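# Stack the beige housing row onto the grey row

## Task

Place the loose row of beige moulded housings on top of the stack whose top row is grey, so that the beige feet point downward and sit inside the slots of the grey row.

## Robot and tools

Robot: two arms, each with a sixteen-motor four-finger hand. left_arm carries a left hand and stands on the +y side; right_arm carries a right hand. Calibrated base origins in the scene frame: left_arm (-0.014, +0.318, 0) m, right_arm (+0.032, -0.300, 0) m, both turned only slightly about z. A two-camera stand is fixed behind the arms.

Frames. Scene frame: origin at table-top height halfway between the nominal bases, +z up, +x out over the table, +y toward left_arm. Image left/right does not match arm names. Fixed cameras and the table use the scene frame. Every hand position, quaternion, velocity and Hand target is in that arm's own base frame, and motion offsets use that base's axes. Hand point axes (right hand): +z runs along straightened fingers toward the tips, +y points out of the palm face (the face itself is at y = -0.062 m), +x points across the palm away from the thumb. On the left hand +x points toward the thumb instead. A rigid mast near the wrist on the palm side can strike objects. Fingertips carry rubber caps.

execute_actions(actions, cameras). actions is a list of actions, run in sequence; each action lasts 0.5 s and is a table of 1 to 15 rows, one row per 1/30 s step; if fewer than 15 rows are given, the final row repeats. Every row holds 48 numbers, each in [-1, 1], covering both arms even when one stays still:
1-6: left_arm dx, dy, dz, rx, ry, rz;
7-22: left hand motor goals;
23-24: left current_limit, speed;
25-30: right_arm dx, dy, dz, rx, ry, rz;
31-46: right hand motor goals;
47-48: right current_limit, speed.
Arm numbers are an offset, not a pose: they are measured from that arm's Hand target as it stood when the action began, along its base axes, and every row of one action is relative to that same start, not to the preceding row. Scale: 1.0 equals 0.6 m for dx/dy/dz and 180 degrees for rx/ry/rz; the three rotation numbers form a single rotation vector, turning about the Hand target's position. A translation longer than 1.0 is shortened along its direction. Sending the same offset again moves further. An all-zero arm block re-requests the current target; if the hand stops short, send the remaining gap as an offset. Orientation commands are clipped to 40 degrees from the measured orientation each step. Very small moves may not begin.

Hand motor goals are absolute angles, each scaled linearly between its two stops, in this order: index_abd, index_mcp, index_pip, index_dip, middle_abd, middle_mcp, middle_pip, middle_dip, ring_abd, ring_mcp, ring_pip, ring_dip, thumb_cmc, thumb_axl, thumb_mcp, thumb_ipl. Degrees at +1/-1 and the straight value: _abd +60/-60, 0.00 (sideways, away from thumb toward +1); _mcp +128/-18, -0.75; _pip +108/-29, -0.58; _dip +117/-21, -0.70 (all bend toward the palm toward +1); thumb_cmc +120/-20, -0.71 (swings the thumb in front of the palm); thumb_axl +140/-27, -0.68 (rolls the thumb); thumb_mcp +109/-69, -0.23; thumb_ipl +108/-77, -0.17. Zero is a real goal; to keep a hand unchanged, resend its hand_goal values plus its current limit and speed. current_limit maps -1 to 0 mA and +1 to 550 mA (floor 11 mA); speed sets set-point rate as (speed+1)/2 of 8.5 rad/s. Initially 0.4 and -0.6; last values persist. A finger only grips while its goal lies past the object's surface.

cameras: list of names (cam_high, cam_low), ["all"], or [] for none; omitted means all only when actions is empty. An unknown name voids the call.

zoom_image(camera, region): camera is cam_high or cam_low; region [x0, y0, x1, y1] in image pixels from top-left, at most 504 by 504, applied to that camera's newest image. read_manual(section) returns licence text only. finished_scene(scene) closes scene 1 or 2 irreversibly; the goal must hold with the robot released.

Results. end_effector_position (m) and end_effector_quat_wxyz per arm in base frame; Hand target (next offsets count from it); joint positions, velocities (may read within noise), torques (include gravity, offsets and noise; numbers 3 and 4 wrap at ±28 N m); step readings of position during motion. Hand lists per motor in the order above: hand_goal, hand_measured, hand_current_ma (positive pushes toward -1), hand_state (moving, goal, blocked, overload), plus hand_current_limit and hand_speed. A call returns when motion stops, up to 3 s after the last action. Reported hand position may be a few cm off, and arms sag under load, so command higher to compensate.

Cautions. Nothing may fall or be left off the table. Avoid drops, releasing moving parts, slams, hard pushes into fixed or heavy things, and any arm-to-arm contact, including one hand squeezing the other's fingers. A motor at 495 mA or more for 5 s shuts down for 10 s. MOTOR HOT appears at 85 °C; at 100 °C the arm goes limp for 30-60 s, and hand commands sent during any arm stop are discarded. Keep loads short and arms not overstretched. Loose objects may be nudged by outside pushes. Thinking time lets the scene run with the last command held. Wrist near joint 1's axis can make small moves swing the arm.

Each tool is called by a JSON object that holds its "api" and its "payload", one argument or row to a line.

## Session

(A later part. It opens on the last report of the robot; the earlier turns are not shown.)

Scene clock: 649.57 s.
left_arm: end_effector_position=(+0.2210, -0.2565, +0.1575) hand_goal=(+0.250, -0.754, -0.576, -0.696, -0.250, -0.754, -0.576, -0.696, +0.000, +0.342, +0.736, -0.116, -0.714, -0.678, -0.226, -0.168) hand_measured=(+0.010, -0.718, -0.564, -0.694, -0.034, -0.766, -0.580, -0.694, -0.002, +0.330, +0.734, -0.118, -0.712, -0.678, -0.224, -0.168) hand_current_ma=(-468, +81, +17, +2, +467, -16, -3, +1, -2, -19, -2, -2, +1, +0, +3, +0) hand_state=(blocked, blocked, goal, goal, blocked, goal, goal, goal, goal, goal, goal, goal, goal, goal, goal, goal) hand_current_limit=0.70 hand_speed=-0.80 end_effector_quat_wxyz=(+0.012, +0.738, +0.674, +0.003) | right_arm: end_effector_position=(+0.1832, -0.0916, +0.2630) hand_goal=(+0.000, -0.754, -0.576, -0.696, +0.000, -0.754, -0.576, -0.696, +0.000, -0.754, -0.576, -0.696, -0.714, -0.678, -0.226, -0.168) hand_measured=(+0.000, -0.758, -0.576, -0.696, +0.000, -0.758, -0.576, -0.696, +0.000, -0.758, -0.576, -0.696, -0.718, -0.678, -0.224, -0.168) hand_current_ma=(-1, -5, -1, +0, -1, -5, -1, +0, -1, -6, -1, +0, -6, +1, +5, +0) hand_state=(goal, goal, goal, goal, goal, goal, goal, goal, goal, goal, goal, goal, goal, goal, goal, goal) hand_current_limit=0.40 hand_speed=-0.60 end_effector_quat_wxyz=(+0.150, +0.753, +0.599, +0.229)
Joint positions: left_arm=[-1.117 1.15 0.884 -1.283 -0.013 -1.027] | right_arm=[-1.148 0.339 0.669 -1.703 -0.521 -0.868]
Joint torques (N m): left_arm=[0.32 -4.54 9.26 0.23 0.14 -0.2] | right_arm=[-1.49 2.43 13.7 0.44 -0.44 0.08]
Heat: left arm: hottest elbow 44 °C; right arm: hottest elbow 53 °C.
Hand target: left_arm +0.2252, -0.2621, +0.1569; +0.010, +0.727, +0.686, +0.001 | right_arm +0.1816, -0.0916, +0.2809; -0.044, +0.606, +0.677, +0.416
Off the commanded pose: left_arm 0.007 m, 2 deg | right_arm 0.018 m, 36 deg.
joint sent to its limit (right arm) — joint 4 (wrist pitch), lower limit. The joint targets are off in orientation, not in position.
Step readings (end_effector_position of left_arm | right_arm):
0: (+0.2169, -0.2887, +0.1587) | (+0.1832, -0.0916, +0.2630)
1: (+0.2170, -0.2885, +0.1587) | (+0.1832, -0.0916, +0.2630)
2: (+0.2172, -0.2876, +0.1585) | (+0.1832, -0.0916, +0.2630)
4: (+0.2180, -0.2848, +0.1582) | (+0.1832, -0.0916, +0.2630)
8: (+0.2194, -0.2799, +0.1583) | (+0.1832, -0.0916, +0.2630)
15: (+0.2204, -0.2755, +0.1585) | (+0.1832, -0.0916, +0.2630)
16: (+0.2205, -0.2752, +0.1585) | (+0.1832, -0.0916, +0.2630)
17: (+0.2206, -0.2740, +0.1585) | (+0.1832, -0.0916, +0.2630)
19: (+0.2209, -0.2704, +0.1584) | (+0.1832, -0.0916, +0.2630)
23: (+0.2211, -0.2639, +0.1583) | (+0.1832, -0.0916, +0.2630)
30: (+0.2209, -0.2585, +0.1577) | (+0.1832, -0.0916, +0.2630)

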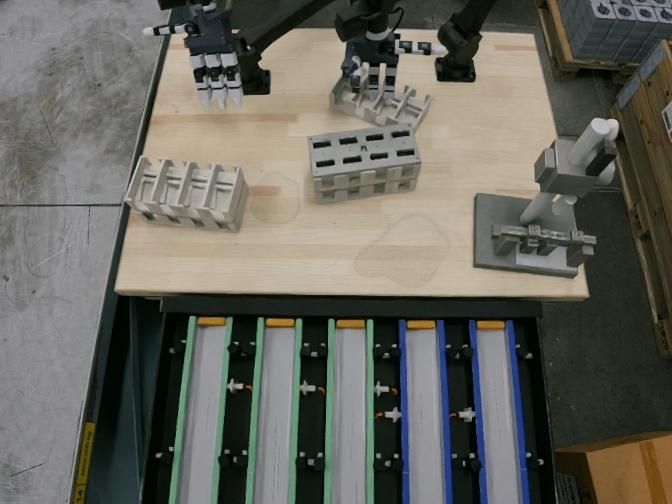

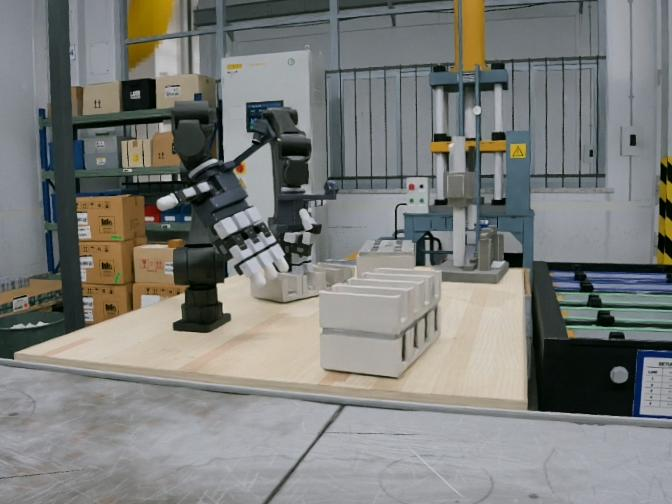

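{"api": "execute_actions", "payload": {
  "actions": [
    [[0,0,0,0,0,0,-0.05,-0.754,-0.576,-0.696,0.05,-0.754,-0.576,-0.696,0,0.342,0.737,-0.116,-0.714,-0.678,-0.226,-0.168,0.6,-0.6,0,0,0,0,0,0,0,-0.754,-0.576,-0.696,0,-0.754,-0.576,-0.696,0,-0.754,-0.576,-0.696,-0.714,-0.678,-0.226,-0.168,0.4,-0.6]],
    [[0,0,0.09,0,0,0,0,-0.754,-0.576,-0.696,0,-0.754,-0.576,-0.696,0,0.342,0.737,-0.116,-0.714,-0.678,-0.226,-0.168,0.6,-0.6,0,0,0,0,0,0,0,-0.754,-0.576,-0.696,0,-0.754,-0.576,-0.696,0,-0.754,-0.576,-0.696,-0.714,-0.678,-0.226,-0.168,0.4,-0.6]],
    [[0.0032,-0.018,0.02,0,0,-0.1356,0,-0.754,-0.576,-0.696,0,0.342,0.737,-0.116,0,-0.754,-0.576,-0.696,-0.714,-0.678,-0.226,-0.168,0.6,-0.6,0,0,0,0,0,0,0,-0.754,-0.576,-0.696,0,-0.754,-0.576,-0.696,0,-0.754,-0.576,-0.696,-0.714,-0.678,-0.226,-0.168,0.4,-0.6]],
    [[0,0,0,0,0,0,0.2,-0.754,-0.576,-0.696,0,0.342,0.737,-0.116,-0.2,-0.754,-0.576,-0.696,-0.714,-0.678,-0.226,-0.168,0.6,-0.6,0,0,0,0,0,0,0,-0.754,-0.576,-0.696,0,-0.754,-0.576,-0.696,0,-0.754,-0.576,-0.696,-0.714,-0.678,-0.226,-0.168,0.4,-0.6]]
  ],
  "cameras": ["all"]
}}

{"api": "zoom_image", "payload": {
  "camera": "cam_high",
  "region": [320, 40, 440, 130]
}}

{"api": "zoom_image", "payload": {
  "camera": "cam_low",
  "region": [240, 200, 370, 310]
}}

Scene clock: 705.80 s.
left_arm: end_effector_position=(+0.2214, -0.2656, +0.2054) hand_goal=(+0.200, -0.754, -0.576, -0.696, +0.000, +0.342, +0.736, -0.116, -0.200, -0.754, -0.576, -0.696, -0.714, -0.678, -0.226, -0.168) hand_measured=(+0.196, -0.750, -0.574, -0.694, +0.004, +0.324, +0.732, -0.118, -0.194, -0.750, -0.572, -0.694, -0.714, -0.678, -0.224, -0.168) hand_current_ma=(-3, +4, +2, +2, +2, -30, -3, -2, +4, +5, +3, +2, +0, +0, +3, +0) hand_state=(goal, goal, goal, goal, goal, goal, goal, goal, goal, goal, goal, goal, goal, goal, goal, goal) hand_current_limit=0.60 hand_speed=-0.60 end_effector_quat_wxyz=(-0.005, +0.856, +0.518, +0.001) | right_arm: end_effector_position=(+0.1832, -0.0916, +0.2630) hand_goal=(+0.000, -0.754, -0.576, -0.696, +0.000, -0.754, -0.576, -0.696, +0.000, -0.754, -0.576, -0.696, -0.714, -0.678, -0.226, -0.168) hand_measured=(+0.000, -0.758, -0.576, -0.696, +0.000, -0.758, -0.576, -0.696, +0.000, -0.758, -0.576, -0.696, -0.718, -0.678, -0.224, -0.168) hand_current_ma=(-1, -5, -1, +0, -1, -5, -1, +0, -1, -6, -1, +0, -6, +1, +5, +0) hand_state=(goal, goal, goal, goal, goal, goal, goal, goal, goal, goal, goal, goal, goal, goal, goal, goal) hand_current_limit=0.40 hand_speed=-0.60 end_effector_quat_wxyz=(+0.150, +0.753, +0.599, +0.229)
Joint positions: left_arm=[-1.067 1.082 0.968 -1.467 -0.002 -0.584] | right_arm=[-1.148 0.339 0.669 -1.703 -0.521 -0.868]
Joint torques (N m): left_arm=[0.67 -6.24 10.99 -0.46 0.09 0.11] | right_arm=[-1.32 1.44 13.57 0.58 -0.52 0.09]
Heat: left arm: hottest elbow 46 °C; right arm: hottest elbow 54 °C.
Hand target: left_arm +0.2271, -0.2728, +0.2229; +0.010, +0.856, +0.517, -0.001 | right_arm +0.1816, -0.0916, +0.2809; -0.044, +0.606, +0.677, +0.416
Off the commanded pose: left_arm 0.020 m, 2 deg | right_arm 0.018 m, 36 deg.
joint sent to its limit (right arm) — joint 4 (wrist pitch), lower limit. The joint targets are off in orientation, not in position.
Step readings (end_effector_position of left_arm | right_arm):
0: (+0.2210, -0.2564, +0.1575) | (+0.1832, -0.0916, +0.2630)
1: (+0.2210, -0.2564, +0.1575) | (+0.1832, -0.0916, +0.2630)
2: (+0.2210, -0.2563, +0.1575) | (+0.1832, -0.0916, +0.2630)
4: (+0.2211, -0.2559, +0.1576) | (+0.1832, -0.0916, +0.2630)
8: (+0.2211, -0.2555, +0.1575) | (+0.1832, -0.0916, +0.2630)
15: (+0.2211, -0.2553, +0.1575) | (+0.1832, -0.0916, +0.2630)
16: (+0.2213, -0.2555, +0.1580) | (+0.1832, -0.0916, +0.2630)
17: (+0.2212, -0.2552, +0.1591) | (+0.1832, -0.0916, +0.2630)
19: (+0.2191, -0.2533, +0.1634) | (+0.1832, -0.0916, +0.2630)
23: (+0.2183, -0.2516, +0.1782) | (+0.1832, -0.0916, +0.2630)
30: (+0.2184, -0.2517, +0.1870) | (+0.1832, -0.0916, +0.2630)
31: (+0.2183, -0.2515, +0.1870) | (+0.1832, -0.0916, +0.2630)
32: (+0.2183, -0.2520, +0.1872) | (+0.1832, -0.0916, +0.2630)
34: (+0.2174, -0.2559, +0.1893) | (+0.1832, -0.0916, +0.2630)
38: (+0.2190, -0.2587, +0.2013) | (+0.1832, -0.0916, +0.2630)
45: (+0.2219, -0.2618, +0.2064) | (+0.1832, -0.0916, +0.2630)
46: (+0.2220, -0.2622, +0.2062) | (+0.1832, -0.0916, +0.2630)
47: (+0.2220, -0.2628, +0.2061) | (+0.1832, -0.0916, +0.2630)
49: (+0.2220, -0.2636, +0.2058) | (+0.1832, -0.0916, +0.2630)
53: (+0.2216, -0.2647, +0.2056) | (+0.1832, -0.0916, +0.2630)
60: (+0.2213, -0.2654, +0.2054) | (+0.1832, -0.0916, +0.2630)

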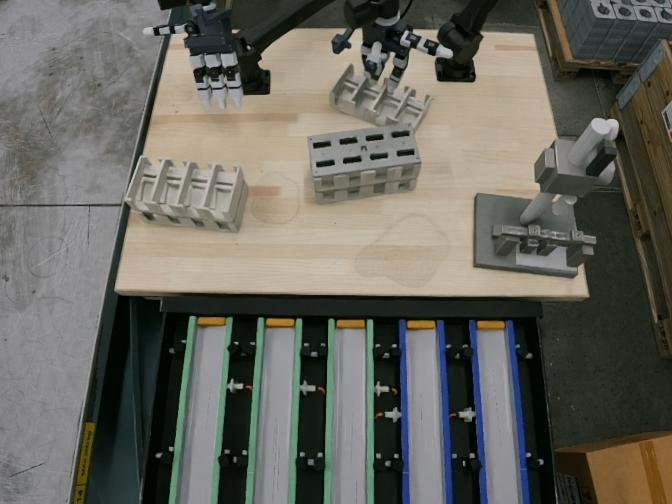

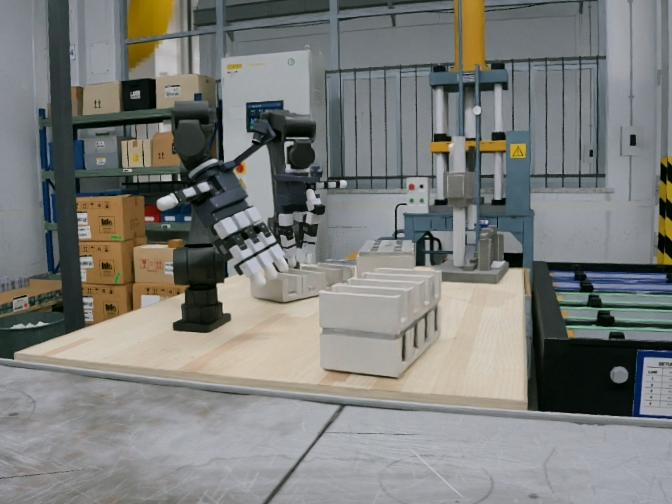

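Scaled by 4.200.

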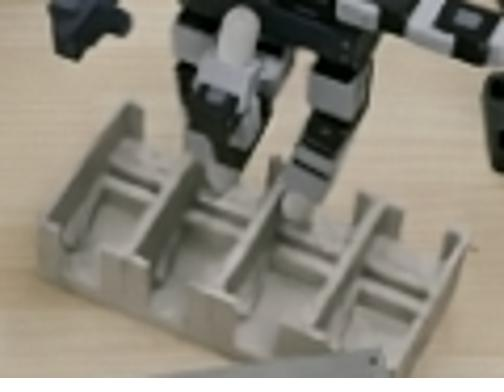

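Scaled by 3.877.

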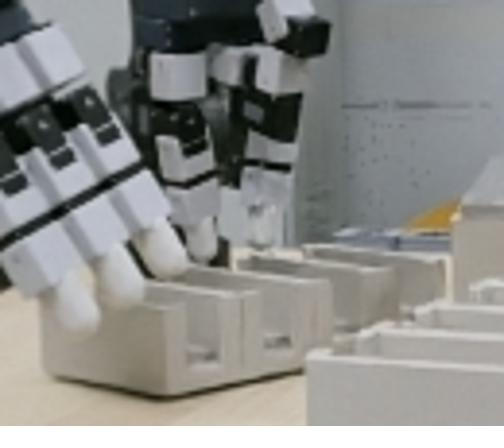

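{"api": "execute_actions", "payload": {
  "actions": [
    [[0.004,-0.002,-0.07,0,0,0,0.2,-0.754,-0.576,-0.696,0,0.342,0.737,-0.116,-0.2,-0.754,-0.576,-0.696,-0.714,-0.678,-0.226,-0.168,0.6,-0.6,0,0,0,0,0,0,0,-0.754,-0.576,-0.696,0,-0.754,-0.576,-0.696,0,-0.754,-0.576,-0.696,-0.714,-0.678,-0.226,-0.168,0.4,-0.6]],
    [[0,0,-0.048,0,0,0,0.2,-0.754,-0.576,-0.696,0,0.342,0.737,-0.116,-0.2,-0.754,-0.576,-0.696,-0.714,-0.678,-0.226,-0.168,0.6,-0.6,0,0,0,0,0,0,0,-0.754,-0.576,-0.696,0,-0.754,-0.576,-0.696,0,-0.754,-0.576,-0.696,-0.714,-0.678,-0.226,-0.168,0.4,-0.6]],
    [[0,0,0,0,0,0,0.5,-0.754,-0.576,-0.696,0,0.342,0.737,-0.116,-0.5,-0.754,-0.576,-0.696,-0.714,-0.678,-0.226,-0.168,0.7,-0.85,0,0,0,0,0,0,0,-0.754,-0.576,-0.696,0,-0.754,-0.576,-0.696,0,-0.754,-0.576,-0.696,-0.714,-0.678,-0.226,-0.168,0.4,-0.6]],
    [[0,0,0,0,0,0,0.55,-0.754,-0.576,-0.696,0,0.342,0.737,-0.116,-0.55,-0.754,-0.576,-0.696,-0.714,-0.678,-0.226,-0.168,0.7,-0.85,0,0,0,0,0,0,0,-0.754,-0.576,-0.696,0,-0.754,-0.576,-0.696,0,-0.754,-0.576,-0.696,-0.714,-0.678,-0.226,-0.168,0.4,-0.6]]
  ],
  "cameras": ["all"]
}}

{"api": "zoom_image", "payload": {
  "camera": "cam_high",
  "region": [320, 40, 440, 130]
}}

{"api": "zoom_image", "payload": {
  "camera": "cam_low",
  "region": [240, 200, 370, 310]
}}

Scene clock: 717.93 s.
left_arm: end_effector_position=(+0.2280, -0.2701, +0.1541) hand_goal=(+0.550, -0.754, -0.576, -0.696, +0.000, +0.342, +0.736, -0.116, -0.550, -0.754, -0.576, -0.696, -0.714, -0.678, -0.226, -0.168) hand_measured=(+0.316, -0.752, -0.574, -0.694, +0.002, +0.326, +0.732, -0.118, -0.374, -0.748, -0.572, -0.694, -0.714, -0.678, -0.224, -0.168) hand_current_ma=(-468, +1, +1, +1, +2, -26, -3, -2, +467, +6, +3, +2, +0, +0, +3, +0) hand_state=(blocked, goal, goal, goal, goal, goal, goal, goal, blocked, goal, goal, goal, goal, goal, goal, goal) hand_current_limit=0.70 hand_speed=-0.85 end_effector_quat_wxyz=(+0.007, +0.855, +0.519, +0.003) | right_arm: end_effector_position=(+0.1832, -0.0916, +0.2630) hand_goal=(+0.000, -0.754, -0.576, -0.696, +0.000, -0.754, -0.576, -0.696, +0.000, -0.754, -0.576, -0.696, -0.714, -0.678, -0.226, -0.168) hand_measured=(+0.000, -0.758, -0.576, -0.696, +0.000, -0.758, -0.576, -0.696, +0.000, -0.758, -0.576, -0.696, -0.718, -0.678, -0.224, -0.168) hand_current_ma=(-1, -5, -1, +0, -1, -5, -1, +0, -1, -6, -1, +0, -6, +1, +5, +0) hand_state=(goal, goal, goal, goal, goal, goal, goal, goal, goal, goal, goal, goal, goal, goal, goal, goal) hand_current_limit=0.40 hand_speed=-0.60 end_effector_quat_wxyz=(+0.150, +0.753, +0.599, +0.229)
Joint positions: left_arm=[-1.058 1.115 0.85 -1.291 -0.006 -0.579] | right_arm=[-1.148 0.339 0.669 -1.703 -0.521 -0.868]
Joint torques (N m): left_arm=[0.26 -5.66 7.61 0.77 0.26 0.1] | right_arm=[-0.91 1.85 13.93 0.51 -0.52 0.09]
Heat: left arm: hottest elbow 47 °C; right arm: hottest elbow 54 °C.
Hand target: left_arm +0.2295, -0.2740, +0.1521; +0.010, +0.856, +0.517, -0.001 | right_arm +0.1816, -0.0916, +0.2809; -0.044, +0.606, +0.677, +0.416
Off the commanded pose: left_arm 0.005 m, 1 deg | right_arm 0.018 m, 36 deg.
joint sent to its limit (right arm) — joint 4 (wrist pitch), lower limit. The joint targets are off in orientation, not in position.
Step readings (end_effector_position of left_arm | right_arm):
0: (+0.2214, -0.2656, +0.2054) | (+0.1832, -0.0916, +0.2630)
1: (+0.2214, -0.2656, +0.2054) | (+0.1832, -0.0916, +0.2630)
2: (+0.2217, -0.2660, +0.2054) | (+0.1832, -0.0916, +0.2630)
4: (+0.2238, -0.2695, +0.2039) | (+0.1832, -0.0916, +0.2630)
8: (+0.2254, -0.2708, +0.1918) | (+0.1832, -0.0916, +0.2630)
15: (+0.2257, -0.2708, +0.1821) | (+0.1832, -0.0916, +0.2630)
16: (+0.2259, -0.2712, +0.1822) | (+0.1832, -0.0916, +0.2630)
17: (+0.2263, -0.2720, +0.1810) | (+0.1832, -0.0916, +0.2630)
19: (+0.2271, -0.2734, +0.1760) | (+0.1832, -0.0916, +0.2630)
23: (+0.2252, -0.2699, +0.1592) | (+0.1832, -0.0916, +0.2630)
30: (+0.2263, -0.2720, +0.1548) | (+0.1832, -0.0916, +0.2630)
31: (+0.2264, -0.2722, +0.1548) | (+0.1832, -0.0916, +0.2630)
32: (+0.2264, -0.2722, +0.1548) | (+0.1832, -0.0916, +0.2630)
34: (+0.2264, -0.2723, +0.1548) | (+0.1832, -0.0916, +0.2630)
38: (+0.2272, -0.2714, +0.1547) | (+0.1832, -0.0916, +0.2630)
45: (+0.2280, -0.2701, +0.1541) | (+0.1832, -0.0916, +0.2630)
46: (+0.2280, -0.2701, +0.1541) | (+0.1832, -0.0916, +0.2630)
47: (+0.2280, -0.2701, +0.1541) | (+0.1832, -0.0916, +0.2630)
49: (+0.2280, -0.2701, +0.1541) | (+0.1832, -0.0916, +0.2630)
53: (+0.2280, -0.2701, +0.1541) | (+0.1832, -0.0916, +0.2630)
60: (+0.2280, -0.2701, +0.1541) | (+0.1832, -0.0916, +0.2630)

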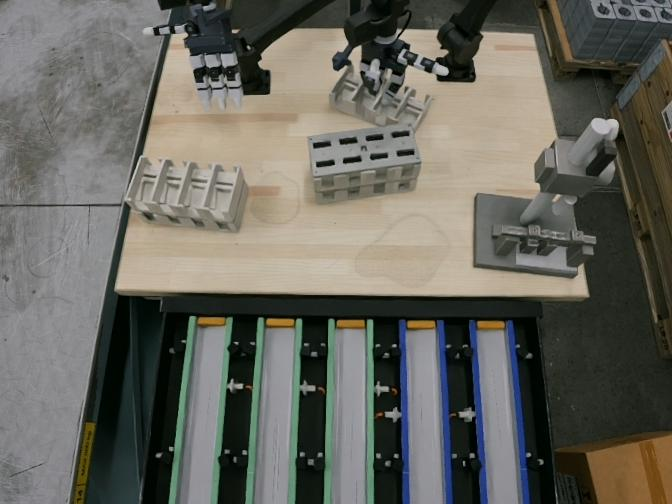

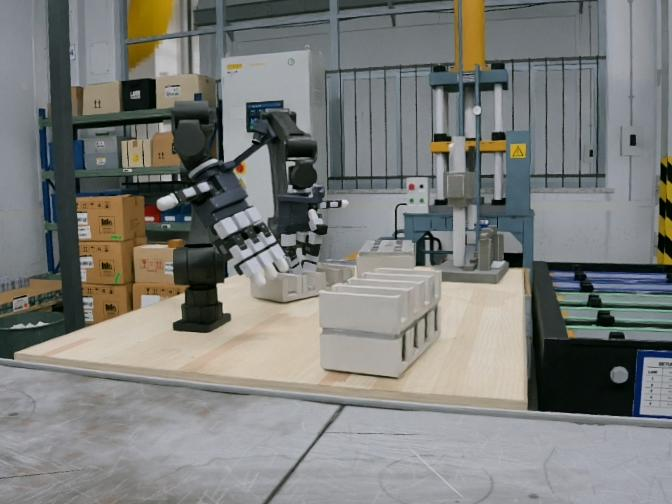

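Scaled by 4.200.

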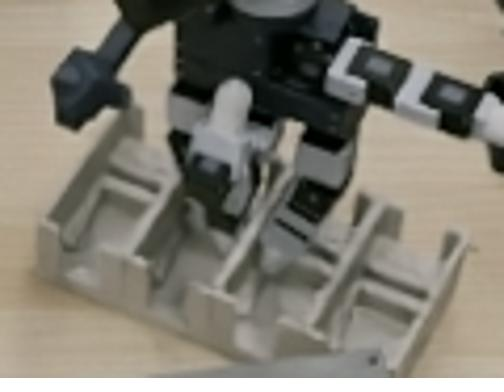

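Scaled by 3.877.

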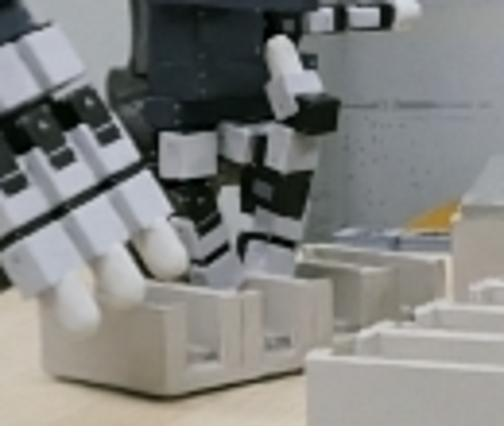

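{"api": "execute_actions", "payload": {
  "actions": [
    [[0,0,0.04,0,0,0,0.55,-0.754,-0.576,-0.696,0,0.342,0.737,-0.116,-0.55,-0.754,-0.576,-0.696,-0.714,-0.678,-0.226,-0.168,0.7,-0.85,0,0,0,0,0,0,0,-0.754,-0.576,-0.696,0,-0.754,-0.576,-0.696,0,-0.754,-0.576,-0.696,-0.714,-0.678,-0.226,-0.168,0.4,-0.6]],
    [[0,0,0.03,0,0,0,0.55,-0.754,-0.576,-0.696,0,0.342,0.737,-0.116,-0.55,-0.754,-0.576,-0.696,-0.714,-0.678,-0.226,-0.168,0.7,-0.85,0,0,0,0,0,0,0,-0.754,-0.576,-0.696,0,-0.754,-0.576,-0.696,0,-0.754,-0.576,-0.696,-0.714,-0.678,-0.226,-0.168,0.4,-0.6]]
  ],
  "cameras": ["all"]
}}

{"api": "zoom_image", "payload": {
  "camera": "cam_high",
  "region": [320, 40, 440, 130]
}}

{"api": "zoom_image", "payload": {
  "camera": "cam_low",
  "region": [240, 200, 370, 310]
}}

Scene clock: 726.83 s.
left_arm: end_effector_position=(+0.2199, -0.2582, +0.1568) hand_goal=(+0.550, -0.754, -0.576, -0.696, +0.000, +0.342, +0.736, -0.116, -0.550, -0.754, -0.576, -0.696, -0.714, -0.678, -0.226, -0.168) hand_measured=(+0.318, -0.736, -0.566, -0.692, +0.002, +0.326, +0.732, -0.118, -0.374, -0.732, -0.562, -0.690, -0.714, -0.678, -0.224, -0.168) hand_current_ma=(-468, +31, +11, +3, +2, -26, -3, -2, +467, +40, +18, +5, +0, +0, +3, +0) hand_state=(blocked, goal, goal, goal, goal, goal, goal, goal, blocked, blocked, goal, goal, goal, goal, goal, goal) hand_current_limit=0.70 hand_speed=-0.85 end_effector_quat_wxyz=(-0.025, +0.855, +0.518, +0.001) | right_arm: end_effector_position=(+0.1832, -0.0916, +0.2630) hand_goal=(+0.000, -0.754, -0.576, -0.696, +0.000, -0.754, -0.576, -0.696, +0.000, -0.754, -0.576, -0.696, -0.714, -0.678, -0.226, -0.168) hand_measured=(+0.000, -0.758, -0.576, -0.696, +0.000, -0.758, -0.576, -0.696, +0.000, -0.758, -0.576, -0.696, -0.718, -0.678, -0.224, -0.168) hand_current_ma=(-1, -5, -1, +0, -1, -5, -1, +0, -1, -6, -1, +0, -6, +1, +5, +0) hand_state=(goal, goal, goal, goal, goal, goal, goal, goal, goal, goal, goal, goal, goal, goal, goal, goal) hand_current_limit=0.40 hand_speed=-0.60 end_effector_quat_wxyz=(+0.150, +0.753, +0.599, +0.229)
Joint positions: left_arm=[-1.058 1.115 0.868 -1.374 0 -0.576] | right_arm=[-1.148 0.339 0.669 -1.703 -0.521 -0.868]
Joint torques (N m): left_arm=[0.09 -7.65 13.22 -1.1 0.04 0.05] | right_arm=[-1.14 1.96 13.81 0.44 -0.49 0.08]
Heat: left arm: hottest elbow 47 °C; right arm: hottest elbow 54 °C.
Hand target: left_arm +0.2295, -0.2741, +0.1941; +0.010, +0.856, +0.517, -0.001 | right_arm +0.1816, -0.0916, +0.2809; -0.044, +0.606, +0.677, +0.416
Off the commanded pose: left_arm 0.042 m, 4 deg | right_arm 0.018 m, 36 deg.
joint sent to its limit (right arm) — joint 4 (wrist pitch), lower limit. The joint targets are off in orientation, not in position.
Step readings (end_effector_position of left_arm | right_arm):
0: (+0.2280, -0.2701, +0.1541) | (+0.1832, -0.0916, +0.2630)
1: (+0.2280, -0.2701, +0.1541) | (+0.1832, -0.0916, +0.2630)
2: (+0.2279, -0.2700, +0.1541) | (+0.1832, -0.0916, +0.2630)
4: (+0.2269, -0.2684, +0.1536) | (+0.1832, -0.0916, +0.2630)
8: (+0.2253, -0.2669, +0.1528) | (+0.1832, -0.0916, +0.2630)
15: (+0.2239, -0.2647, +0.1522) | (+0.1832, -0.0916, +0.2630)
16: (+0.2238, -0.2645, +0.1521) | (+0.1832, -0.0916, +0.2630)
17: (+0.2236, -0.2643, +0.1524) | (+0.1832, -0.0916, +0.2630)
19: (+0.2225, -0.2625, +0.1531) | (+0.1832, -0.0916, +0.2630)
23: (+0.2203, -0.2586, +0.1546) | (+0.1832, -0.0916, +0.2630)
30: (+0.2199, -0.2581, +0.1565) | (+0.1832, -0.0916, +0.2630)

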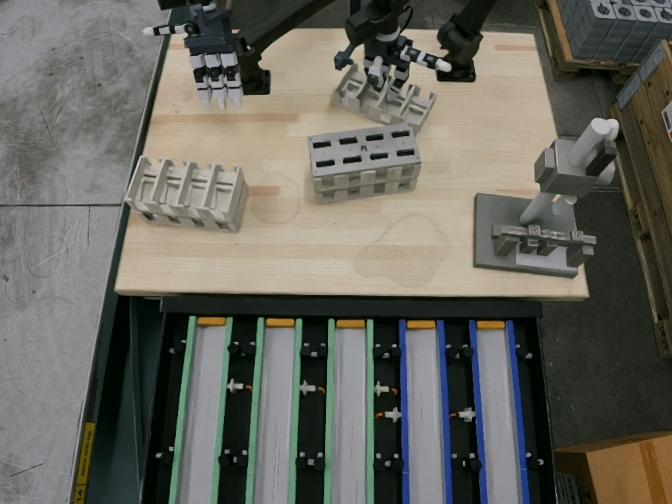

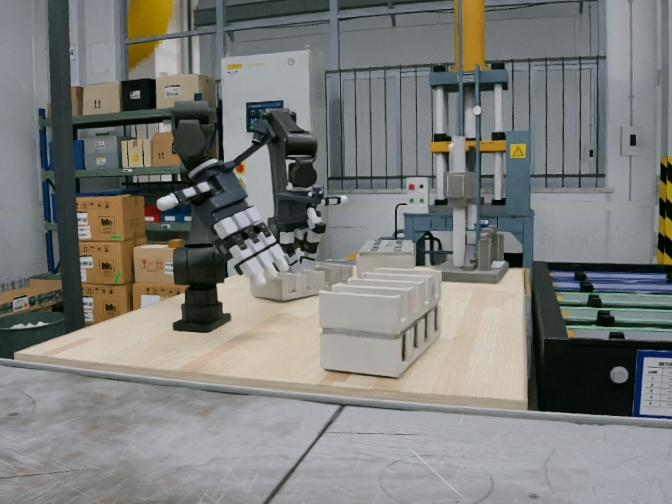

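Scaled by 4.200.

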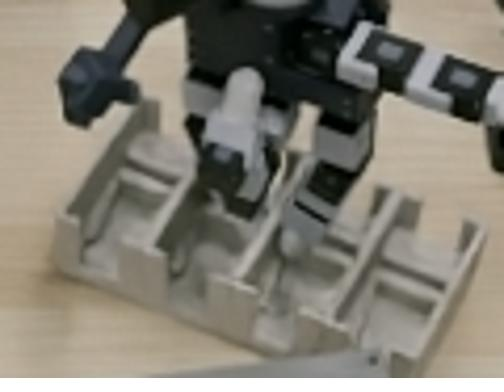

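Scaled by 3.877.

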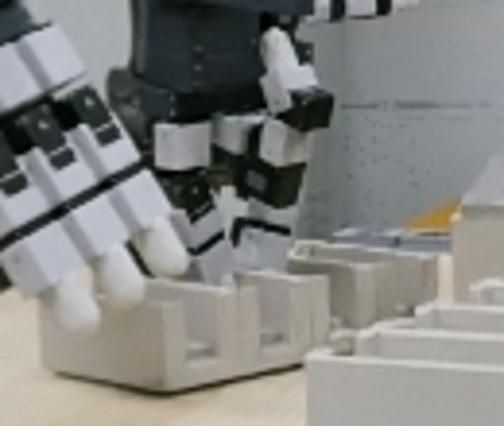

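{"api": "execute_actions", "payload": {
  "actions": [
    [[0,0,0.03,0,0,0,0.55,-0.754,-0.576,-0.696,0,0.342,0.737,-0.116,-0.55,-0.754,-0.576,-0.696,-0.714,-0.678,-0.226,-0.168,0.72,-0.85,0,0,0,0,0,0,0,-0.754,-0.576,-0.696,0,-0.754,-0.576,-0.696,0,-0.754,-0.576,-0.696,-0.714,-0.678,-0.226,-0.168,0.4,-0.6]]
  ],
  "cameras": ["all"]
}}

{"api": "zoom_image", "payload": {
  "camera": "cam_high",
  "region": [320, 40, 440, 130]
}}

{"api": "zoom_image", "payload": {
  "camera": "cam_low",
  "region": [240, 200, 370, 310]
}}

Scene clock: 731.20 s.
left_arm: end_effector_position=(+0.2195, -0.2577, +0.1709) hand_goal=(+0.550, -0.754, -0.576, -0.696, +0.000, +0.342, +0.736, -0.116, -0.550, -0.754, -0.576, -0.696, -0.714, -0.678, -0.226, -0.168) hand_measured=(+0.320, -0.738, -0.566, -0.692, +0.002, +0.326, +0.732, -0.118, -0.374, -0.734, -0.562, -0.690, -0.714, -0.678, -0.224, -0.168) hand_current_ma=(-473, +25, +10, +3, +2, -26, -3, -2, +473, +34, +18, +5, +0, +0, +3, +0) hand_state=(blocked, goal, goal, goal, goal, goal, goal, goal, blocked, goal, goal, goal, goal, goal, goal, goal) hand_current_limit=0.72 hand_speed=-0.85 end_effector_quat_wxyz=(-0.032, +0.855, +0.518, +0.001) | right_arm: end_effector_position=(+0.1832, -0.0916, +0.2630) hand_goal=(+0.000, -0.754, -0.576, -0.696, +0.000, -0.754, -0.576, -0.696, +0.000, -0.754, -0.576, -0.696, -0.714, -0.678, -0.226, -0.168) hand_measured=(+0.000, -0.758, -0.576, -0.696, +0.000, -0.758, -0.576, -0.696, +0.000, -0.758, -0.576, -0.696, -0.718, -0.678, -0.224, -0.168) hand_current_ma=(-1, -5, -1, +0, -1, -5, -1, +0, -1, -6, -1, +0, -6, +1, +5, +0) hand_state=(goal, goal, goal, goal, goal, goal, goal, goal, goal, goal, goal, goal, goal, goal, goal, goal) hand_current_limit=0.40 hand_speed=-0.60 end_effector_quat_wxyz=(+0.150, +0.753, +0.599, +0.229)
Joint positions: left_arm=[-1.058 1.113 0.906 -1.427 0 -0.576] | right_arm=[-1.148 0.339 0.669 -1.703 -0.521 -0.868]
Joint torques (N m): left_arm=[0.32 -8.35 13.39 -1.05 -0.01 0.09] | right_arm=[-0.85 1.96 13.87 0.51 -0.5 0.07]
Heat: left arm: hottest elbow 49 °C; right arm: hottest elbow 54 °C.
Hand target: left_arm +0.2295, -0.2740, +0.2119; +0.010, +0.856, +0.517, -0.001 | right_arm +0.1816, -0.0916, +0.2809; -0.044, +0.606, +0.677, +0.416
Off the commanded pose: left_arm 0.045 m, 5 deg | right_arm 0.018 m, 36 deg.
joint sent to its limit (right arm) — joint 4 (wrist pitch), lower limit. The joint targets are off in orientation, not in position.
Step readings (end_effector_position of left_arm | right_arm):
0: (+0.2199, -0.2582, +0.1568) | (+0.1832, -0.0916, +0.2630)
1: (+0.2199, -0.2581, +0.1568) | (+0.1832, -0.0916, +0.2630)
2: (+0.2198, -0.2581, +0.1575) | (+0.1832, -0.0916, +0.2630)
4: (+0.2195, -0.2577, +0.1605) | (+0.1832, -0.0916, +0.2630)
8: (+0.2195, -0.2578, +0.1680) | (+0.1832, -0.0916, +0.2630)
15: (+0.2195, -0.2577, +0.1708) | (+0.1832, -0.0916, +0.2630)

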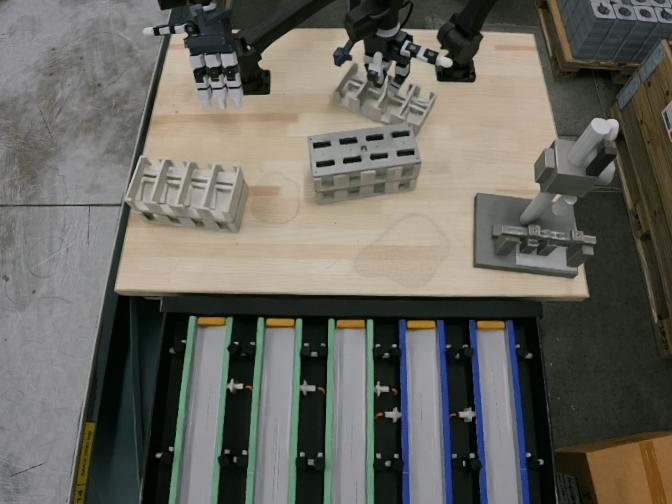

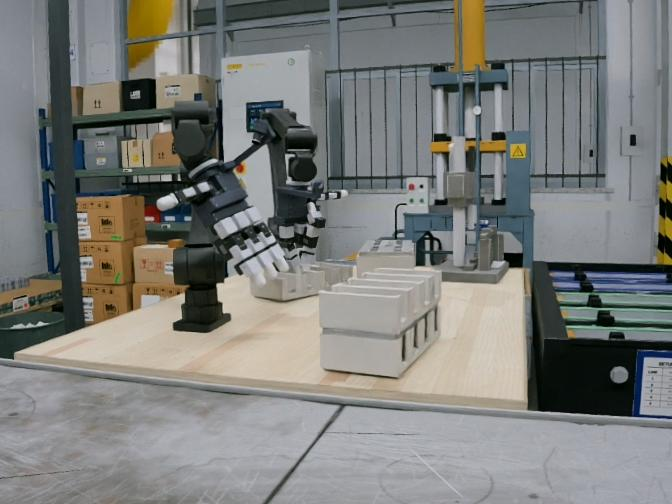

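Scaled by 4.200.

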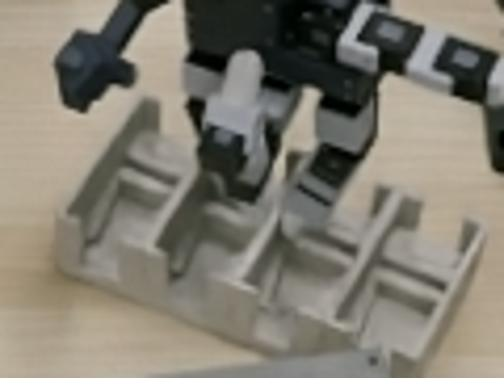

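Scaled by 3.877.

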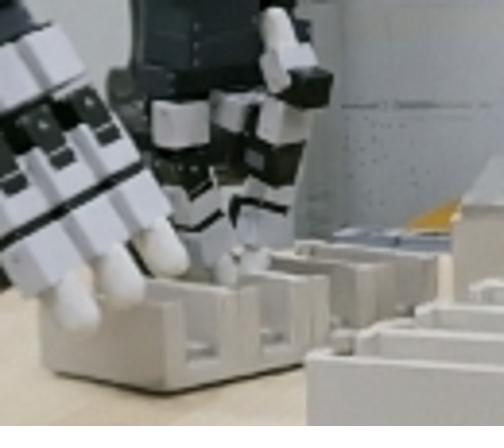

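{"api": "execute_actions", "payload": {
  "actions": [
    [[0,0,0,0,0,0,0.2,-0.754,-0.576,-0.696,0,0.342,0.737,-0.116,-0.2,-0.754,-0.576,-0.696,-0.714,-0.678,-0.226,-0.168,0.6,-0.7,0,0,0,0,0,0,0,-0.754,-0.576,-0.696,0,-0.754,-0.576,-0.696,0,-0.754,-0.576,-0.696,-0.714,-0.678,-0.226,-0.168,0.4,-0.6]],
    [[0,0,0.05,0,0,0,0.2,-0.754,-0.576,-0.696,0,0.342,0.737,-0.116,-0.2,-0.754,-0.576,-0.696,-0.714,-0.678,-0.226,-0.168,0.6,-0.6,0,0,0,0,0,0,0,-0.754,-0.576,-0.696,0,-0.754,-0.576,-0.696,0,-0.754,-0.576,-0.696,-0.714,-0.678,-0.226,-0.168,0.4,-0.6]],
    [[-0.064,-0.077,0,0,0,0,0.2,-0.754,-0.576,-0.696,0,0.342,0.737,-0.116,-0.2,-0.754,-0.576,-0.696,-0.714,-0.678,-0.226,-0.168,0.6,-0.6,0,0,0,0,0,0,0,-0.754,-0.576,-0.696,0,-0.754,-0.576,-0.696,0,-0.754,-0.576,-0.696,-0.714,-0.678,-0.226,-0.168,0.4,-0.6]]
  ],
  "cameras": ["all"]
}}

{"api": "zoom_image", "payload": {
  "camera": "cam_high",
  "region": [320, 40, 440, 130]
}}

Scene clock: 770.53 s.
left_arm: end_effector_position=(+0.1844, -0.3021, +0.2189) hand_goal=(+0.200, -0.754, -0.576, -0.696, +0.000, +0.342, +0.736, -0.116, -0.200, -0.754, -0.576, -0.696, -0.714, -0.678, -0.226, -0.168) hand_measured=(+0.202, -0.748, -0.572, -0.694, +0.002, +0.326, +0.732, -0.118, -0.202, -0.748, -0.572, -0.694, -0.714, -0.678, -0.224, -0.168) hand_current_ma=(+1, +6, +2, +2, +1, -26, -3, -2, -1, +5, +3, +2, +0, +0, +3, +0) hand_state=(goal, goal, goal, goal, goal, goal, goal, goal, goal, goal, goal, goal, goal, goal, goal, goal) hand_current_limit=0.60 hand_speed=-0.60 end_effector_quat_wxyz=(-0.018, +0.858, +0.514, +0.003) | right_arm: end_effector_position=(+0.1832, -0.0916, +0.2630) hand_goal=(+0.000, -0.754, -0.576, -0.696, +0.000, -0.754, -0.576, -0.696, +0.000, -0.754, -0.576, -0.696, -0.714, -0.678, -0.226, -0.168) hand_measured=(+0.000, -0.758, -0.576, -0.696, +0.000, -0.758, -0.576, -0.696, +0.000, -0.758, -0.576, -0.696, -0.718, -0.678, -0.224, -0.168) hand_current_ma=(-1, -5, -1, +0, -1, -5, -1, +0, -1, -6, -1, +0, -6, +1, +5, +0) hand_state=(goal, goal, goal, goal, goal, goal, goal, goal, goal, goal, goal, goal, goal, goal, goal, goal) hand_current_limit=0.40 hand_speed=-0.60 end_effector_quat_wxyz=(+0.150, +0.753, +0.599, +0.229)
Joint positions: left_arm=[-1.232 1.145 1.053 -1.514 0.002 -0.741] | right_arm=[-1.148 0.339 0.669 -1.703 -0.521 -0.868]
Joint torques (N m): left_arm=[0.09 -6.53 12.4 0.2 -0.11 -0.05] | right_arm=[-1.08 2.08 13.78 0.5 -0.5 0.1]
Heat: left arm: hottest elbow 54 °C; right arm: hottest elbow 55 °C.
Hand target: left_arm +0.1911, -0.3203, +0.2420; +0.010, +0.856, +0.517, -0.001 | right_arm +0.1816, -0.0916, +0.2809; -0.044, +0.606, +0.677, +0.416
Off the commanded pose: left_arm 0.030 m, 3 deg | right_arm 0.018 m, 36 deg.
joint sent to its limit (right arm) — joint 4 (wrist pitch), lower limit. The joint targets are off in orientation, not in position.
Step readings (end_effector_position of left_arm | right_arm):
0: (+0.2195, -0.2578, +0.1711) | (+0.1832, -0.0916, +0.2630)
1: (+0.2195, -0.2578, +0.1711) | (+0.1832, -0.0916, +0.2630)
2: (+0.2195, -0.2578, +0.1711) | (+0.1832, -0.0916, +0.2630)
4: (+0.2195, -0.2577, +0.1718) | (+0.1832, -0.0916, +0.2630)
8: (+0.2211, -0.2606, +0.1803) | (+0.1832, -0.0916, +0.2630)
15: (+0.2222, -0.2625, +0.1860) | (+0.1832, -0.0916, +0.2630)
16: (+0.2221, -0.2624, +0.1860) | (+0.1832, -0.0916, +0.2630)
17: (+0.2218, -0.2617, +0.1871) | (+0.1832, -0.0916, +0.2630)
19: (+0.2209, -0.2602, +0.1915) | (+0.1832, -0.0916, +0.2630)
23: (+0.2225, -0.2631, +0.2072) | (+0.1832, -0.0916, +0.2630)
30: (+0.2232, -0.2644, +0.2158) | (+0.1832, -0.0916, +0.2630)
31: (+0.2230, -0.2643, +0.2158) | (+0.1832, -0.0916, +0.2630)
32: (+0.2216, -0.2652, +0.2161) | (+0.1832, -0.0916, +0.2630)
34: (+0.2126, -0.2732, +0.2178) | (+0.1832, -0.0916, +0.2630)
38: (+0.1863, -0.2989, +0.2213) | (+0.1832, -0.0916, +0.2630)
45: (+0.1838, -0.3038, +0.2190) | (+0.1832, -0.0916, +0.2630)

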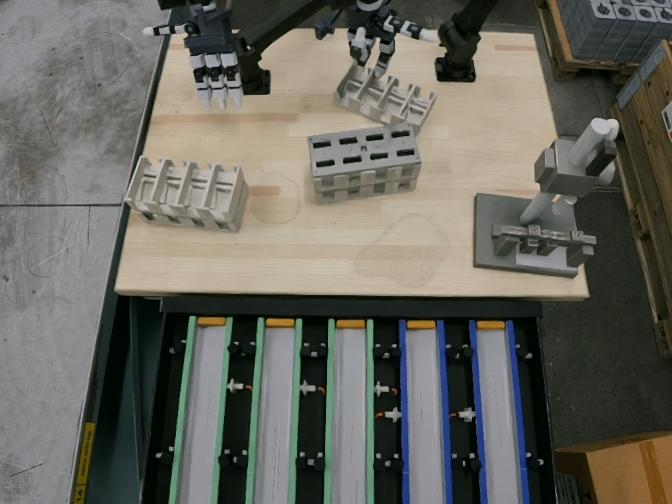

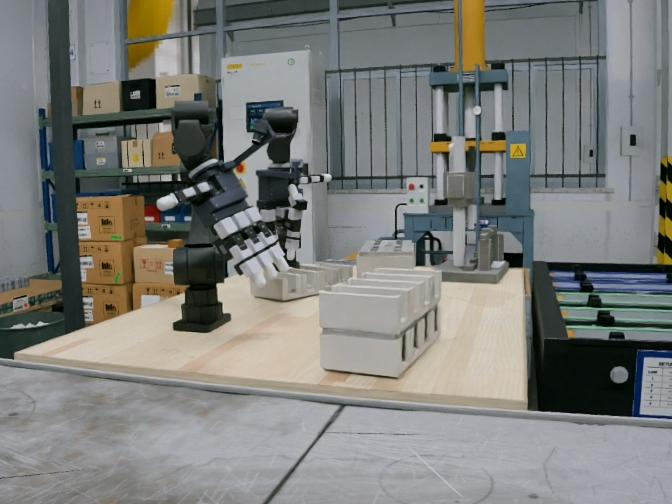

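Scaled by 4.200.

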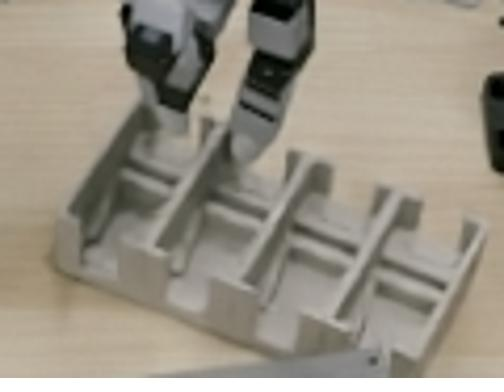

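{"api": "execute_actions", "payload": {
  "actions": [
    [[0,0,-0.08,0,0,0,0.2,-0.754,-0.576,-0.696,0,0.342,0.737,-0.116,-0.2,-0.754,-0.576,-0.696,-0.714,-0.678,-0.226,-0.168,0.6,-0.6,0,0,0,0,0,0,0,-0.754,-0.576,-0.696,0,-0.754,-0.576,-0.696,0,-0.754,-0.576,-0.696,-0.714,-0.678,-0.226,-0.168,0.4,-0.6]],
    [[0,0,-0.067,0,0,0,0.2,-0.754,-0.576,-0.696,0,0.342,0.737,-0.116,-0.2,-0.754,-0.576,-0.696,-0.714,-0.678,-0.226,-0.168,0.6,-0.6,0,0,0,0,0,0,0,-0.754,-0.576,-0.696,0,-0.754,-0.576,-0.696,0,-0.754,-0.576,-0.696,-0.714,-0.678,-0.226,-0.168,0.4,-0.6]]
  ],
  "cameras": ["all"]
}}

{"api": "zoom_image", "payload": {
  "camera": "cam_high",
  "region": [320, 40, 440, 130]
}}

Scene clock: 778.23 s.
left_arm: end_effector_position=(+0.1902, -0.3167, +0.1544) hand_goal=(+0.200, -0.754, -0.576, -0.696, +0.000, +0.342, +0.736, -0.116, -0.200, -0.754, -0.576, -0.696, -0.714, -0.678, -0.226, -0.168) hand_measured=(+0.202, -0.750, -0.574, -0.694, +0.002, +0.326, +0.732, -0.118, -0.202, -0.748, -0.572, -0.694, -0.714, -0.678, -0.224, -0.168) hand_current_ma=(+1, +3, +2, +2, +1, -24, -3, -2, -1, +7, +3, +2, +0, +0, +3, +0) hand_state=(goal, goal, goal, goal, goal, goal, goal, goal, goal, goal, goal, goal, goal, goal, goal, goal) hand_current_limit=0.60 hand_speed=-0.60 end_effector_quat_wxyz=(+0.006, +0.857, +0.515, -0.001) | right_arm: end_effector_position=(+0.1832, -0.0916, +0.2630) hand_goal=(+0.000, -0.754, -0.576, -0.696, +0.000, -0.754, -0.576, -0.696, +0.000, -0.754, -0.576, -0.696, -0.714, -0.678, -0.226, -0.168) hand_measured=(+0.000, -0.758, -0.576, -0.696, +0.000, -0.758, -0.576, -0.696, +0.000, -0.758, -0.576, -0.696, -0.718, -0.678, -0.224, -0.168) hand_current_ma=(-1, -5, -1, +0, -1, -5, -1, +0, -1, -6, -1, +0, -6, +1, +5, +0) hand_state=(goal, goal, goal, goal, goal, goal, goal, goal, goal, goal, goal, goal, goal, goal, goal, goal) hand_current_limit=0.40 hand_speed=-0.60 end_effector_quat_wxyz=(+0.150, +0.753, +0.599, +0.229)
Joint positions: left_arm=[-1.232 1.192 0.911 -1.277 -0.001 -0.744] | right_arm=[-1.148 0.339 0.669 -1.703 -0.521 -0.868]
Joint torques (N m): left_arm=[-0.32 -6.12 7.73 0.62 -0.05 -0.04] | right_arm=[-1.49 2.02 13.7 0.58 -0.48 0.11]
Heat: left arm: hottest elbow 55 °C; right arm: hottest elbow 55 °C.
Hand target: left_arm +0.1911, -0.3203, +0.1538; +0.010, +0.856, +0.517, -0.001 | right_arm +0.1816, -0.0916, +0.2809; -0.044, +0.606, +0.677, +0.416
Off the commanded pose: left_arm 0.004 m, 1 deg | right_arm 0.018 m, 36 deg.
joint sent to its limit (right arm) — joint 4 (wrist pitch), lower limit. The joint targets are off in orientation, not in position.
Step readings (end_effector_position of left_arm | right_arm):
0: (+0.1845, -0.3020, +0.2189) | (+0.1832, -0.0916, +0.2630)
1: (+0.1845, -0.3022, +0.2189) | (+0.1832, -0.0916, +0.2630)
2: (+0.1851, -0.3038, +0.2192) | (+0.1832, -0.0916, +0.2630)
4: (+0.1877, -0.3111, +0.2187) | (+0.1832, -0.0916, +0.2630)
8: (+0.1899, -0.3171, +0.2083) | (+0.1832, -0.0916, +0.2630)
15: (+0.1896, -0.3161, +0.1944) | (+0.1832, -0.0916, +0.2630)
16: (+0.1898, -0.3165, +0.1944) | (+0.1832, -0.0916, +0.2630)
17: (+0.1901, -0.3173, +0.1928) | (+0.1832, -0.0916, +0.2630)
19: (+0.1909, -0.3195, +0.1854) | (+0.1832, -0.0916, +0.2630)
23: (+0.1890, -0.3142, +0.1627) | (+0.1832, -0.0916, +0.2630)
30: (+0.1900, -0.3162, +0.1543) | (+0.1832, -0.0916, +0.2630)

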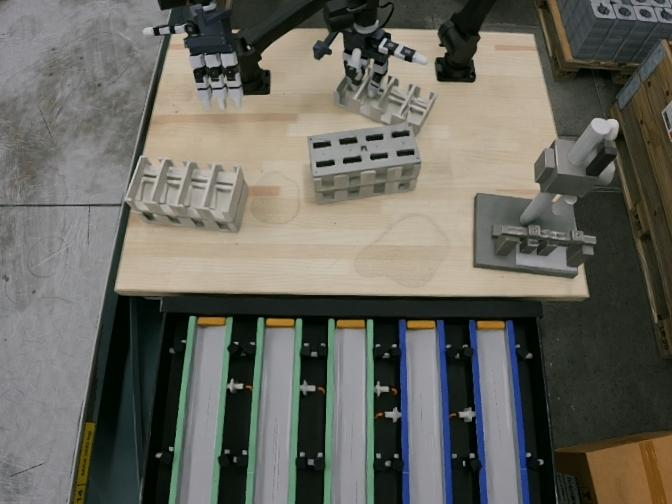

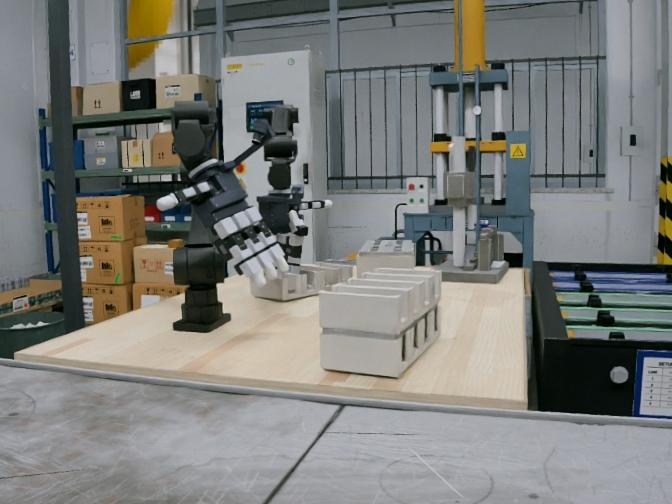

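Scaled by 4.200.

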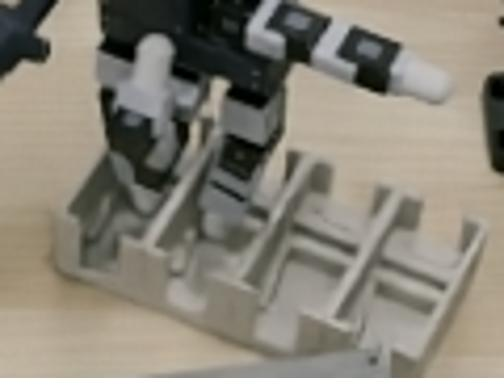

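{"api": "execute_actions", "payload": {
  "actions": [
    [[0,0,0,0,0,0,0.5,-0.754,-0.576,-0.696,0,0.342,0.737,-0.116,-0.5,-0.754,-0.576,-0.696,-0.714,-0.678,-0.226,-0.168,0.6,-0.75,0,0,0,0,0,0,0,-0.754,-0.576,-0.696,0,-0.754,-0.576,-0.696,0,-0.754,-0.576,-0.696,-0.714,-0.678,-0.226,-0.168,0.4,-0.6]],
    [[0,0,0.02,0,0,0,0.55,-0.754,-0.576,-0.696,0,0.342,0.737,-0.116,-0.55,-0.754,-0.576,-0.696,-0.714,-0.678,-0.226,-0.168,0.7,-0.75,0,0,0,0,0,0,0,-0.754,-0.576,-0.696,0,-0.754,-0.576,-0.696,0,-0.754,-0.576,-0.696,-0.714,-0.678,-0.226,-0.168,0.4,-0.6]],
    [[0.0407,0.0048,0.01,0,0,0.051,0.55,-0.754,-0.576,-0.696,0,0.342,0.737,-0.116,-0.55,-0.754,-0.576,-0.696,-0.714,-0.678,-0.226,-0.168,0.7,-0.75,0,0,0,0,0,0,0,-0.754,-0.576,-0.696,0,-0.754,-0.576,-0.696,0,-0.754,-0.576,-0.696,-0.714,-0.678,-0.226,-0.168,0.4,-0.6]],
    [[0.0392,0.0112,0,0,0,0.051,0.55,-0.754,-0.576,-0.696,0,0.342,0.737,-0.116,-0.55,-0.754,-0.576,-0.696,-0.714,-0.678,-0.226,-0.168,0.7,-0.75,0,0,0,0,0,0,0,-0.754,-0.576,-0.696,0,-0.754,-0.576,-0.696,0,-0.754,-0.576,-0.696,-0.714,-0.678,-0.226,-0.168,0.4,-0.6]]
  ],
  "cameras": ["all"]
}}

{"api": "zoom_image", "payload": {
  "camera": "cam_high",
  "region": [320, 40, 440, 130]
}}

Scene clock: 796.50 s.
left_arm: end_effector_position=(+0.2255, -0.2965, +0.1520) hand_goal=(+0.550, -0.754, -0.576, -0.696, +0.000, +0.342, +0.736, -0.116, -0.550, -0.754, -0.576, -0.696, -0.714, -0.678, -0.226, -0.168) hand_measured=(+0.338, -0.774, -0.588, -0.702, +0.002, +0.326, +0.732, -0.118, -0.352, -0.776, -0.590, -0.702, -0.714, -0.678, -0.222, -0.168) hand_current_ma=(-467, -35, -15, -5, +1, -24, -3, -2, +467, -41, -20, -5, +0, +0, +3, +0) hand_state=(blocked, blocked, goal, goal, goal, goal, goal, goal, blocked, blocked, goal, goal, goal, goal, goal, goal) hand_current_limit=0.70 hand_speed=-0.75 end_effector_quat_wxyz=(-0.010, +0.769, +0.639, -0.001) | right_arm: end_effector_position=(+0.1832, -0.0916, +0.2630) hand_goal=(+0.000, -0.754, -0.576, -0.696, +0.000, -0.754, -0.576, -0.696, +0.000, -0.754, -0.576, -0.696, -0.714, -0.678, -0.226, -0.168) hand_measured=(+0.000, -0.758, -0.576, -0.696, +0.000, -0.758, -0.576, -0.696, +0.000, -0.758, -0.576, -0.696, -0.718, -0.678, -0.224, -0.168) hand_current_ma=(-1, -5, -1, +0, -1, -5, -1, +0, -1, -6, -1, +0, -6, +1, +5, +0) hand_state=(goal, goal, goal, goal, goal, goal, goal, goal, goal, goal, goal, goal, goal, goal, goal, goal) hand_current_limit=0.40 hand_speed=-0.60 end_effector_quat_wxyz=(+0.150, +0.753, +0.599, +0.229)
Joint positions: left_arm=[-1.14 1.264 0.968 -1.293 0.006 -0.955] | right_arm=[-1.148 0.339 0.669 -1.703 -0.521 -0.868]
Joint torques (N m): left_arm=[0.09 -6.77 11.88 -0.44 -0.44 -0.07] | right_arm=[-1.67 1.44 13.87 0.47 -0.47 0.05]
Heat: left arm: hottest elbow 51 °C; right arm: hottest elbow 55 °C.
Hand target: left_arm +0.2390, -0.3106, +0.1718; +0.010, +0.763, +0.647, +0.001 | right_arm +0.1816, -0.0916, +0.2809; -0.044, +0.606, +0.677, +0.416
Off the commanded pose: left_arm 0.028 m, 3 deg | right_arm 0.018 m, 36 deg.
joint sent to its limit (right arm) — joint 4 (wrist pitch), lower limit. The joint targets are off in orientation, not in position.
Step readings (end_effector_position of left_arm | right_arm):
0: (+0.1902, -0.3167, +0.1544) | (+0.1832, -0.0916, +0.2630)
1: (+0.1902, -0.3167, +0.1544) | (+0.1832, -0.0916, +0.2630)
2: (+0.1902, -0.3167, +0.1544) | (+0.1832, -0.0916, +0.2630)
4: (+0.1902, -0.3167, +0.1544) | (+0.1832, -0.0916, +0.2630)
8: (+0.1904, -0.3166, +0.1545) | (+0.1832, -0.0916, +0.2630)
15: (+0.1905, -0.3166, +0.1545) | (+0.1832, -0.0916, +0.2630)
16: (+0.1905, -0.3166, +0.1545) | (+0.1832, -0.0916, +0.2630)
17: (+0.1905, -0.3166, +0.1545) | (+0.1832, -0.0916, +0.2630)
19: (+0.1905, -0.3166, +0.1545) | (+0.1832, -0.0916, +0.2630)
23: (+0.1903, -0.3160, +0.1544) | (+0.1832, -0.0916, +0.2630)
30: (+0.1900, -0.3153, +0.1543) | (+0.1832, -0.0916, +0.2630)
31: (+0.1900, -0.3152, +0.1543) | (+0.1832, -0.0916, +0.2630)
32: (+0.1905, -0.3144, +0.1541) | (+0.1832, -0.0916, +0.2630)
34: (+0.1927, -0.3120, +0.1534) | (+0.1832, -0.0916, +0.2630)
38: (+0.1987, -0.3093, +0.1520) | (+0.1832, -0.0916, +0.2630)
45: (+0.2018, -0.3073, +0.1518) | (+0.1832, -0.0916, +0.2630)
46: (+0.2020, -0.3071, +0.1519) | (+0.1832, -0.0916, +0.2630)
47: (+0.2027, -0.3065, +0.1519) | (+0.1832, -0.0916, +0.2630)
49: (+0.2073, -0.3043, +0.1515) | (+0.1832, -0.0916, +0.2630)
53: (+0.2202, -0.3000, +0.1516) | (+0.1832, -0.0916, +0.2630)
60: (+0.2256, -0.2972, +0.1520) | (+0.1832, -0.0916, +0.2630)

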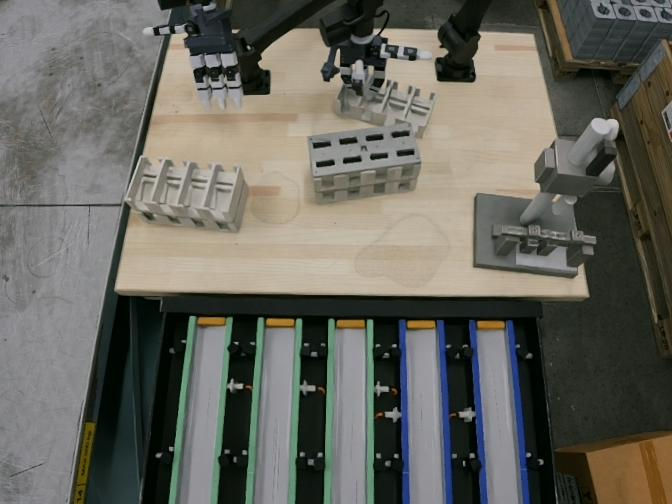

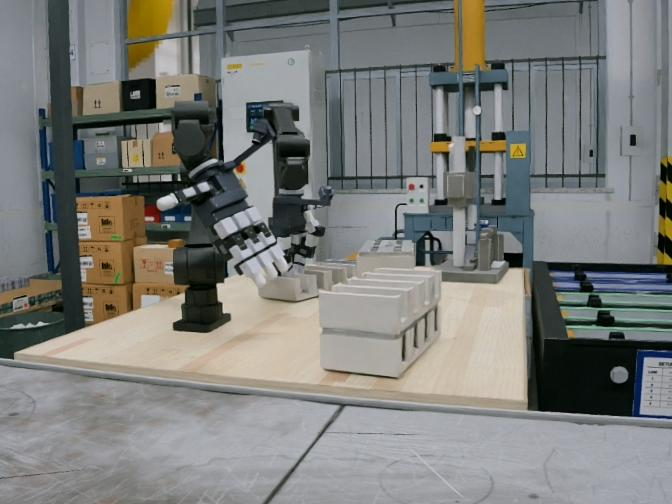

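Scaled by 4.200.

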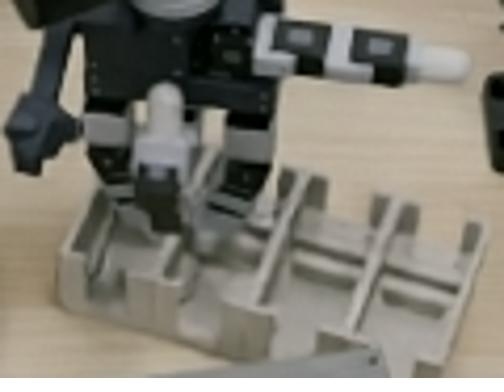

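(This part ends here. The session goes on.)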